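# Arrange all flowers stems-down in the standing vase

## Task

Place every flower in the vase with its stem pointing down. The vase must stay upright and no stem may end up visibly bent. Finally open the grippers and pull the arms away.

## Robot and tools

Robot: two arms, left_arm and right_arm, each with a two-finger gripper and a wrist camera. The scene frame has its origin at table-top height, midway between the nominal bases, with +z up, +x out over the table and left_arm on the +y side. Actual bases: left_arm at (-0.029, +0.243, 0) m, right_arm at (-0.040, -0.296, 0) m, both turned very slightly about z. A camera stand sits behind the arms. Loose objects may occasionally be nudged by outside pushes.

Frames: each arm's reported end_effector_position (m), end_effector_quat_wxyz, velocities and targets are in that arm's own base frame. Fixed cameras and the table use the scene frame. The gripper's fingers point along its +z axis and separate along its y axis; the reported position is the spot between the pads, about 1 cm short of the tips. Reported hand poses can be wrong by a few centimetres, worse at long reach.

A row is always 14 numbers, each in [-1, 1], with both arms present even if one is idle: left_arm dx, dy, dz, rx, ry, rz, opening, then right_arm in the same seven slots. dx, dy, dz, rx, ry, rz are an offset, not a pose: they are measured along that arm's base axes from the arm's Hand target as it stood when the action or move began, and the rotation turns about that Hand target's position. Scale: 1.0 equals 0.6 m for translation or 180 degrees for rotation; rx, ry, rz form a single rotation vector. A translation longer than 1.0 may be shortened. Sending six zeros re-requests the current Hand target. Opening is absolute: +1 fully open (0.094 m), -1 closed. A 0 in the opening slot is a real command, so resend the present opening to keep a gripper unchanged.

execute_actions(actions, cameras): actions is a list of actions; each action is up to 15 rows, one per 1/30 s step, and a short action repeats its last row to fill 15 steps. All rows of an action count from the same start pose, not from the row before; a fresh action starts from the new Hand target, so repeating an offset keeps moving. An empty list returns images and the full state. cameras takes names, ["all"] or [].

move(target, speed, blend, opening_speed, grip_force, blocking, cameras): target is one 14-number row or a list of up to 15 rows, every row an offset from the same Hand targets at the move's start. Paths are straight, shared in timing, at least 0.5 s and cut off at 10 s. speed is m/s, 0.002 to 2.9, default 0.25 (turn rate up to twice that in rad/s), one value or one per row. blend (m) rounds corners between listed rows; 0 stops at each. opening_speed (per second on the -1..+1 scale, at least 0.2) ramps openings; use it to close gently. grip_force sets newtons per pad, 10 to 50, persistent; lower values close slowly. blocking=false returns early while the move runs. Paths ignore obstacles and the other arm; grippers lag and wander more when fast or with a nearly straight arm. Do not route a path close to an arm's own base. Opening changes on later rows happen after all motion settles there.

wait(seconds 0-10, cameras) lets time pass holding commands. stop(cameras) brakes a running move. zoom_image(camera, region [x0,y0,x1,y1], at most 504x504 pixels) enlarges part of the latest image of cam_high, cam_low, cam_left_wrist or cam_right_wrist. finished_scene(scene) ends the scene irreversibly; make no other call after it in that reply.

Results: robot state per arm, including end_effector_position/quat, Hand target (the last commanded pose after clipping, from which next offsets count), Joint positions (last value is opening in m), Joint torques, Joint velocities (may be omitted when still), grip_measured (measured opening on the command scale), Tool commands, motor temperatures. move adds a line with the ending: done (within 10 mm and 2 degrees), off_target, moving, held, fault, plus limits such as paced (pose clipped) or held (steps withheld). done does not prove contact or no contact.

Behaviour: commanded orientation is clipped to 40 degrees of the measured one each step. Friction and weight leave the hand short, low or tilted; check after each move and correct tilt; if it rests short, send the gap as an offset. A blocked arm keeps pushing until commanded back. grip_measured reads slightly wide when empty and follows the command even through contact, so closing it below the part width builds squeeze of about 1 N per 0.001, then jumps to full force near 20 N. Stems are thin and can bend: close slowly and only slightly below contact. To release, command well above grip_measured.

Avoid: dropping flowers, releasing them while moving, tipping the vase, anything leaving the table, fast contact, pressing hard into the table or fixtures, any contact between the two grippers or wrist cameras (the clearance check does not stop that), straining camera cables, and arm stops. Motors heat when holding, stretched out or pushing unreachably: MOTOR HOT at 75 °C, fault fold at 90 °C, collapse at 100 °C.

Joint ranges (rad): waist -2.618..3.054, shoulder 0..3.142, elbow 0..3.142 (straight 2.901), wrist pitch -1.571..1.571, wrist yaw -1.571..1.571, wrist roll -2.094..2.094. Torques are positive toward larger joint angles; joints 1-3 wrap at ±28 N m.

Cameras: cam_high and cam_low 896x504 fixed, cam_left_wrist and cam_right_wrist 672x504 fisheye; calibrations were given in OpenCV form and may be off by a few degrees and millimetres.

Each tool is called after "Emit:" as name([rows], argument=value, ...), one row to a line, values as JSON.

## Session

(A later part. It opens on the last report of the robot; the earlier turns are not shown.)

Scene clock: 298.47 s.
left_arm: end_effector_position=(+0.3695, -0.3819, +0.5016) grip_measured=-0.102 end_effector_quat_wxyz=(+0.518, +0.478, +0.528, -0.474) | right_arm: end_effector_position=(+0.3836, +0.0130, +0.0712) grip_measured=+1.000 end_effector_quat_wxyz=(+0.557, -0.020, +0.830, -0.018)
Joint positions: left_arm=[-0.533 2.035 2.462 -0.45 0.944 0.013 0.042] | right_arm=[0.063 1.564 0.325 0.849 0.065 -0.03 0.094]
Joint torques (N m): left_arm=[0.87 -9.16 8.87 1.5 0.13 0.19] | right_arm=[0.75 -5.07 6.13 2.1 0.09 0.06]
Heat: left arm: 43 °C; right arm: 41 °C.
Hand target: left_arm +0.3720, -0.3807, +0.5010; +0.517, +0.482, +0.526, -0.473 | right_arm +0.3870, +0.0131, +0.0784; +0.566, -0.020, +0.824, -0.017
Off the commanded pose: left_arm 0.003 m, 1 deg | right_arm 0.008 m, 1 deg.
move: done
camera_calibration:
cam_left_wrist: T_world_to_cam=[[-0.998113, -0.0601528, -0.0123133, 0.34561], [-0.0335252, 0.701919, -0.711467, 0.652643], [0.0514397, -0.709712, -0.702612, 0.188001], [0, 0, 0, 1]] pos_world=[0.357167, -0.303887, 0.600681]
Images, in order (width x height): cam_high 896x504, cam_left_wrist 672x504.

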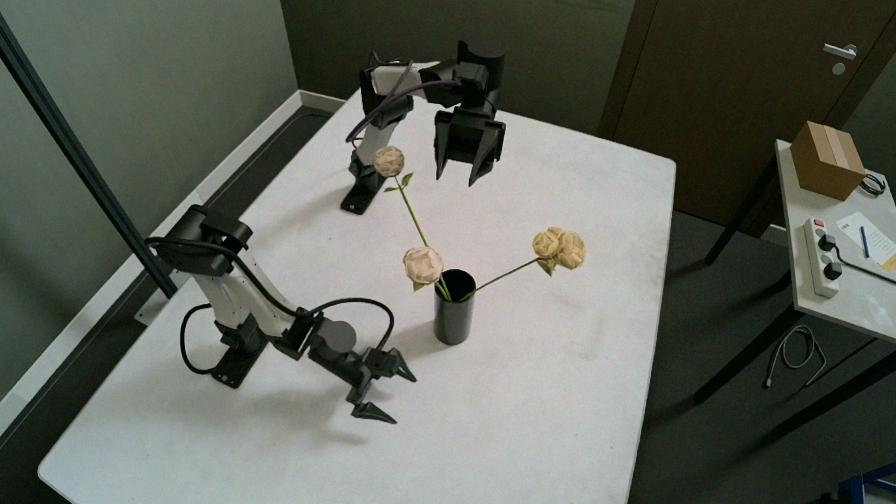

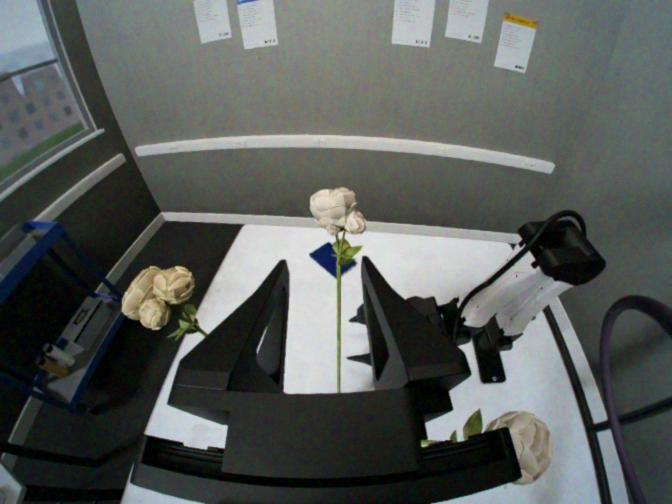

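Emit:
move(target=[0.0467, 0.4345, -0.008, 0, 0, 0, -0.1, 0, 0, 0, 0, 0, 0, 1], speed=0.2, cameras=["cam_high", "cam_low"])

Emit:
zoom_image(camera="cam_high", region=[340, 100, 620, 360])

Scene clock: 306.00 s.
left_arm: end_effector_position=(+0.4066, -0.1186, +0.4969) grip_measured=-0.102 end_effector_quat_wxyz=(+0.535, +0.465, +0.533, -0.462) | right_arm: end_effector_position=(+0.3836, +0.0130, +0.0712) grip_measured=+1.000 end_effector_quat_wxyz=(+0.557, -0.020, +0.830, -0.018)
Joint positions: left_arm=[0.14 1.89 2.24 -0.456 1.568 0.111 0.042] | right_arm=[0.063 1.564 0.325 0.849 0.065 -0.03 0.094]
Joint torques (N m): left_arm=[-0.06 -10.63 4.57 1.15 0.22 0.18] | right_arm=[0.53 -5.01 6.06 2.11 0.04 0.07]
Heat: left arm: 44 °C; right arm: 41 °C.
Hand target: left_arm +0.3999, -0.1200, +0.4964; +0.517, +0.482, +0.526, -0.473 | right_arm +0.3870, +0.0131, +0.0784; +0.566, -0.020, +0.824, -0.017
Off the commanded pose: left_arm 0.007 m, 3 deg | right_arm 0.008 m, 1 deg.
joint sent to its limit (left arm) — joint 5 (wrist yaw), upper limit. The joint targets still meet the commanded pose.
move: off_target (left_arm)
Images, in order (width x height): cam_high 896x504, cam_low 896x504.

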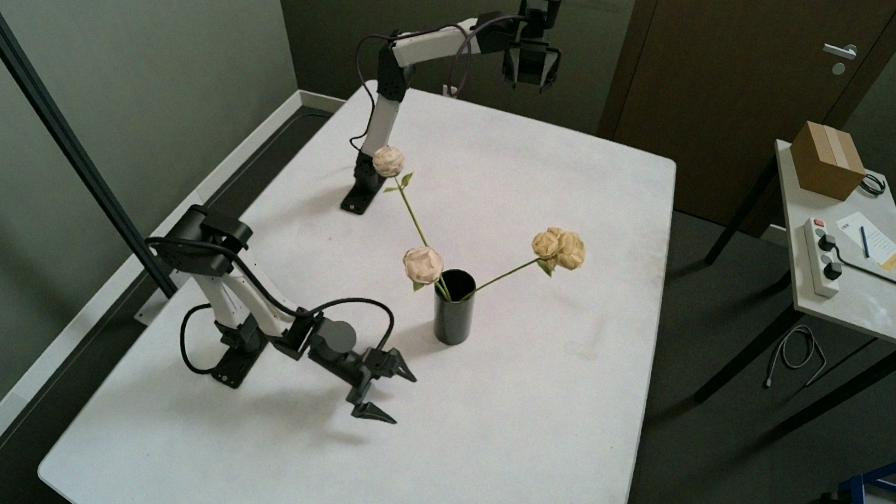

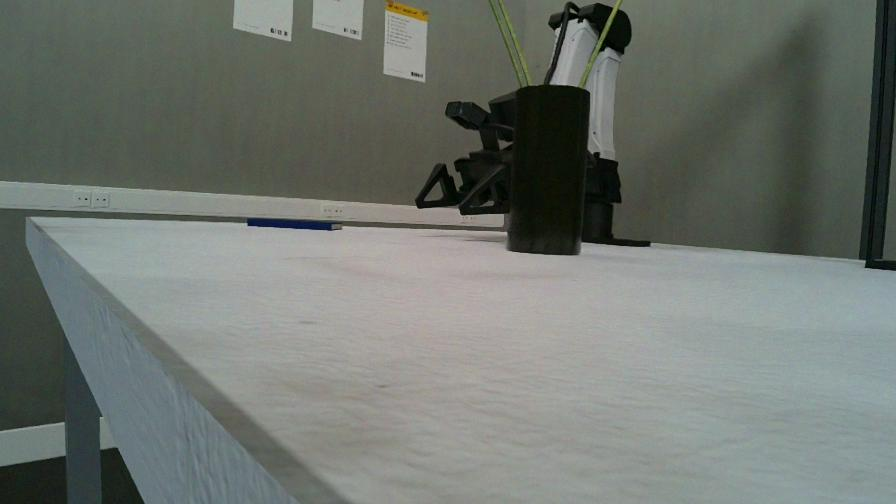

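Scaled by 1.800 from the camera's 896x504 image, which has a finer 1280x720 frame.

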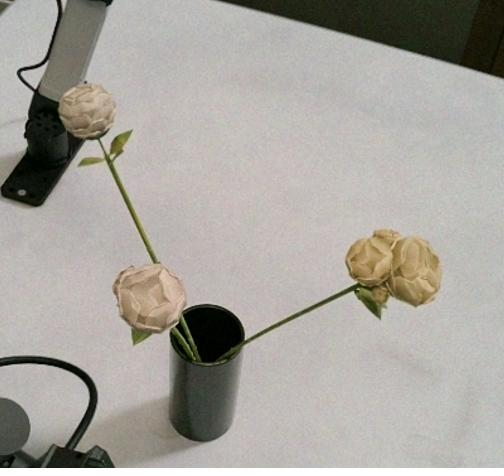

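Emit:
finished_scene(scene=2)

The scene is finished: the task was done.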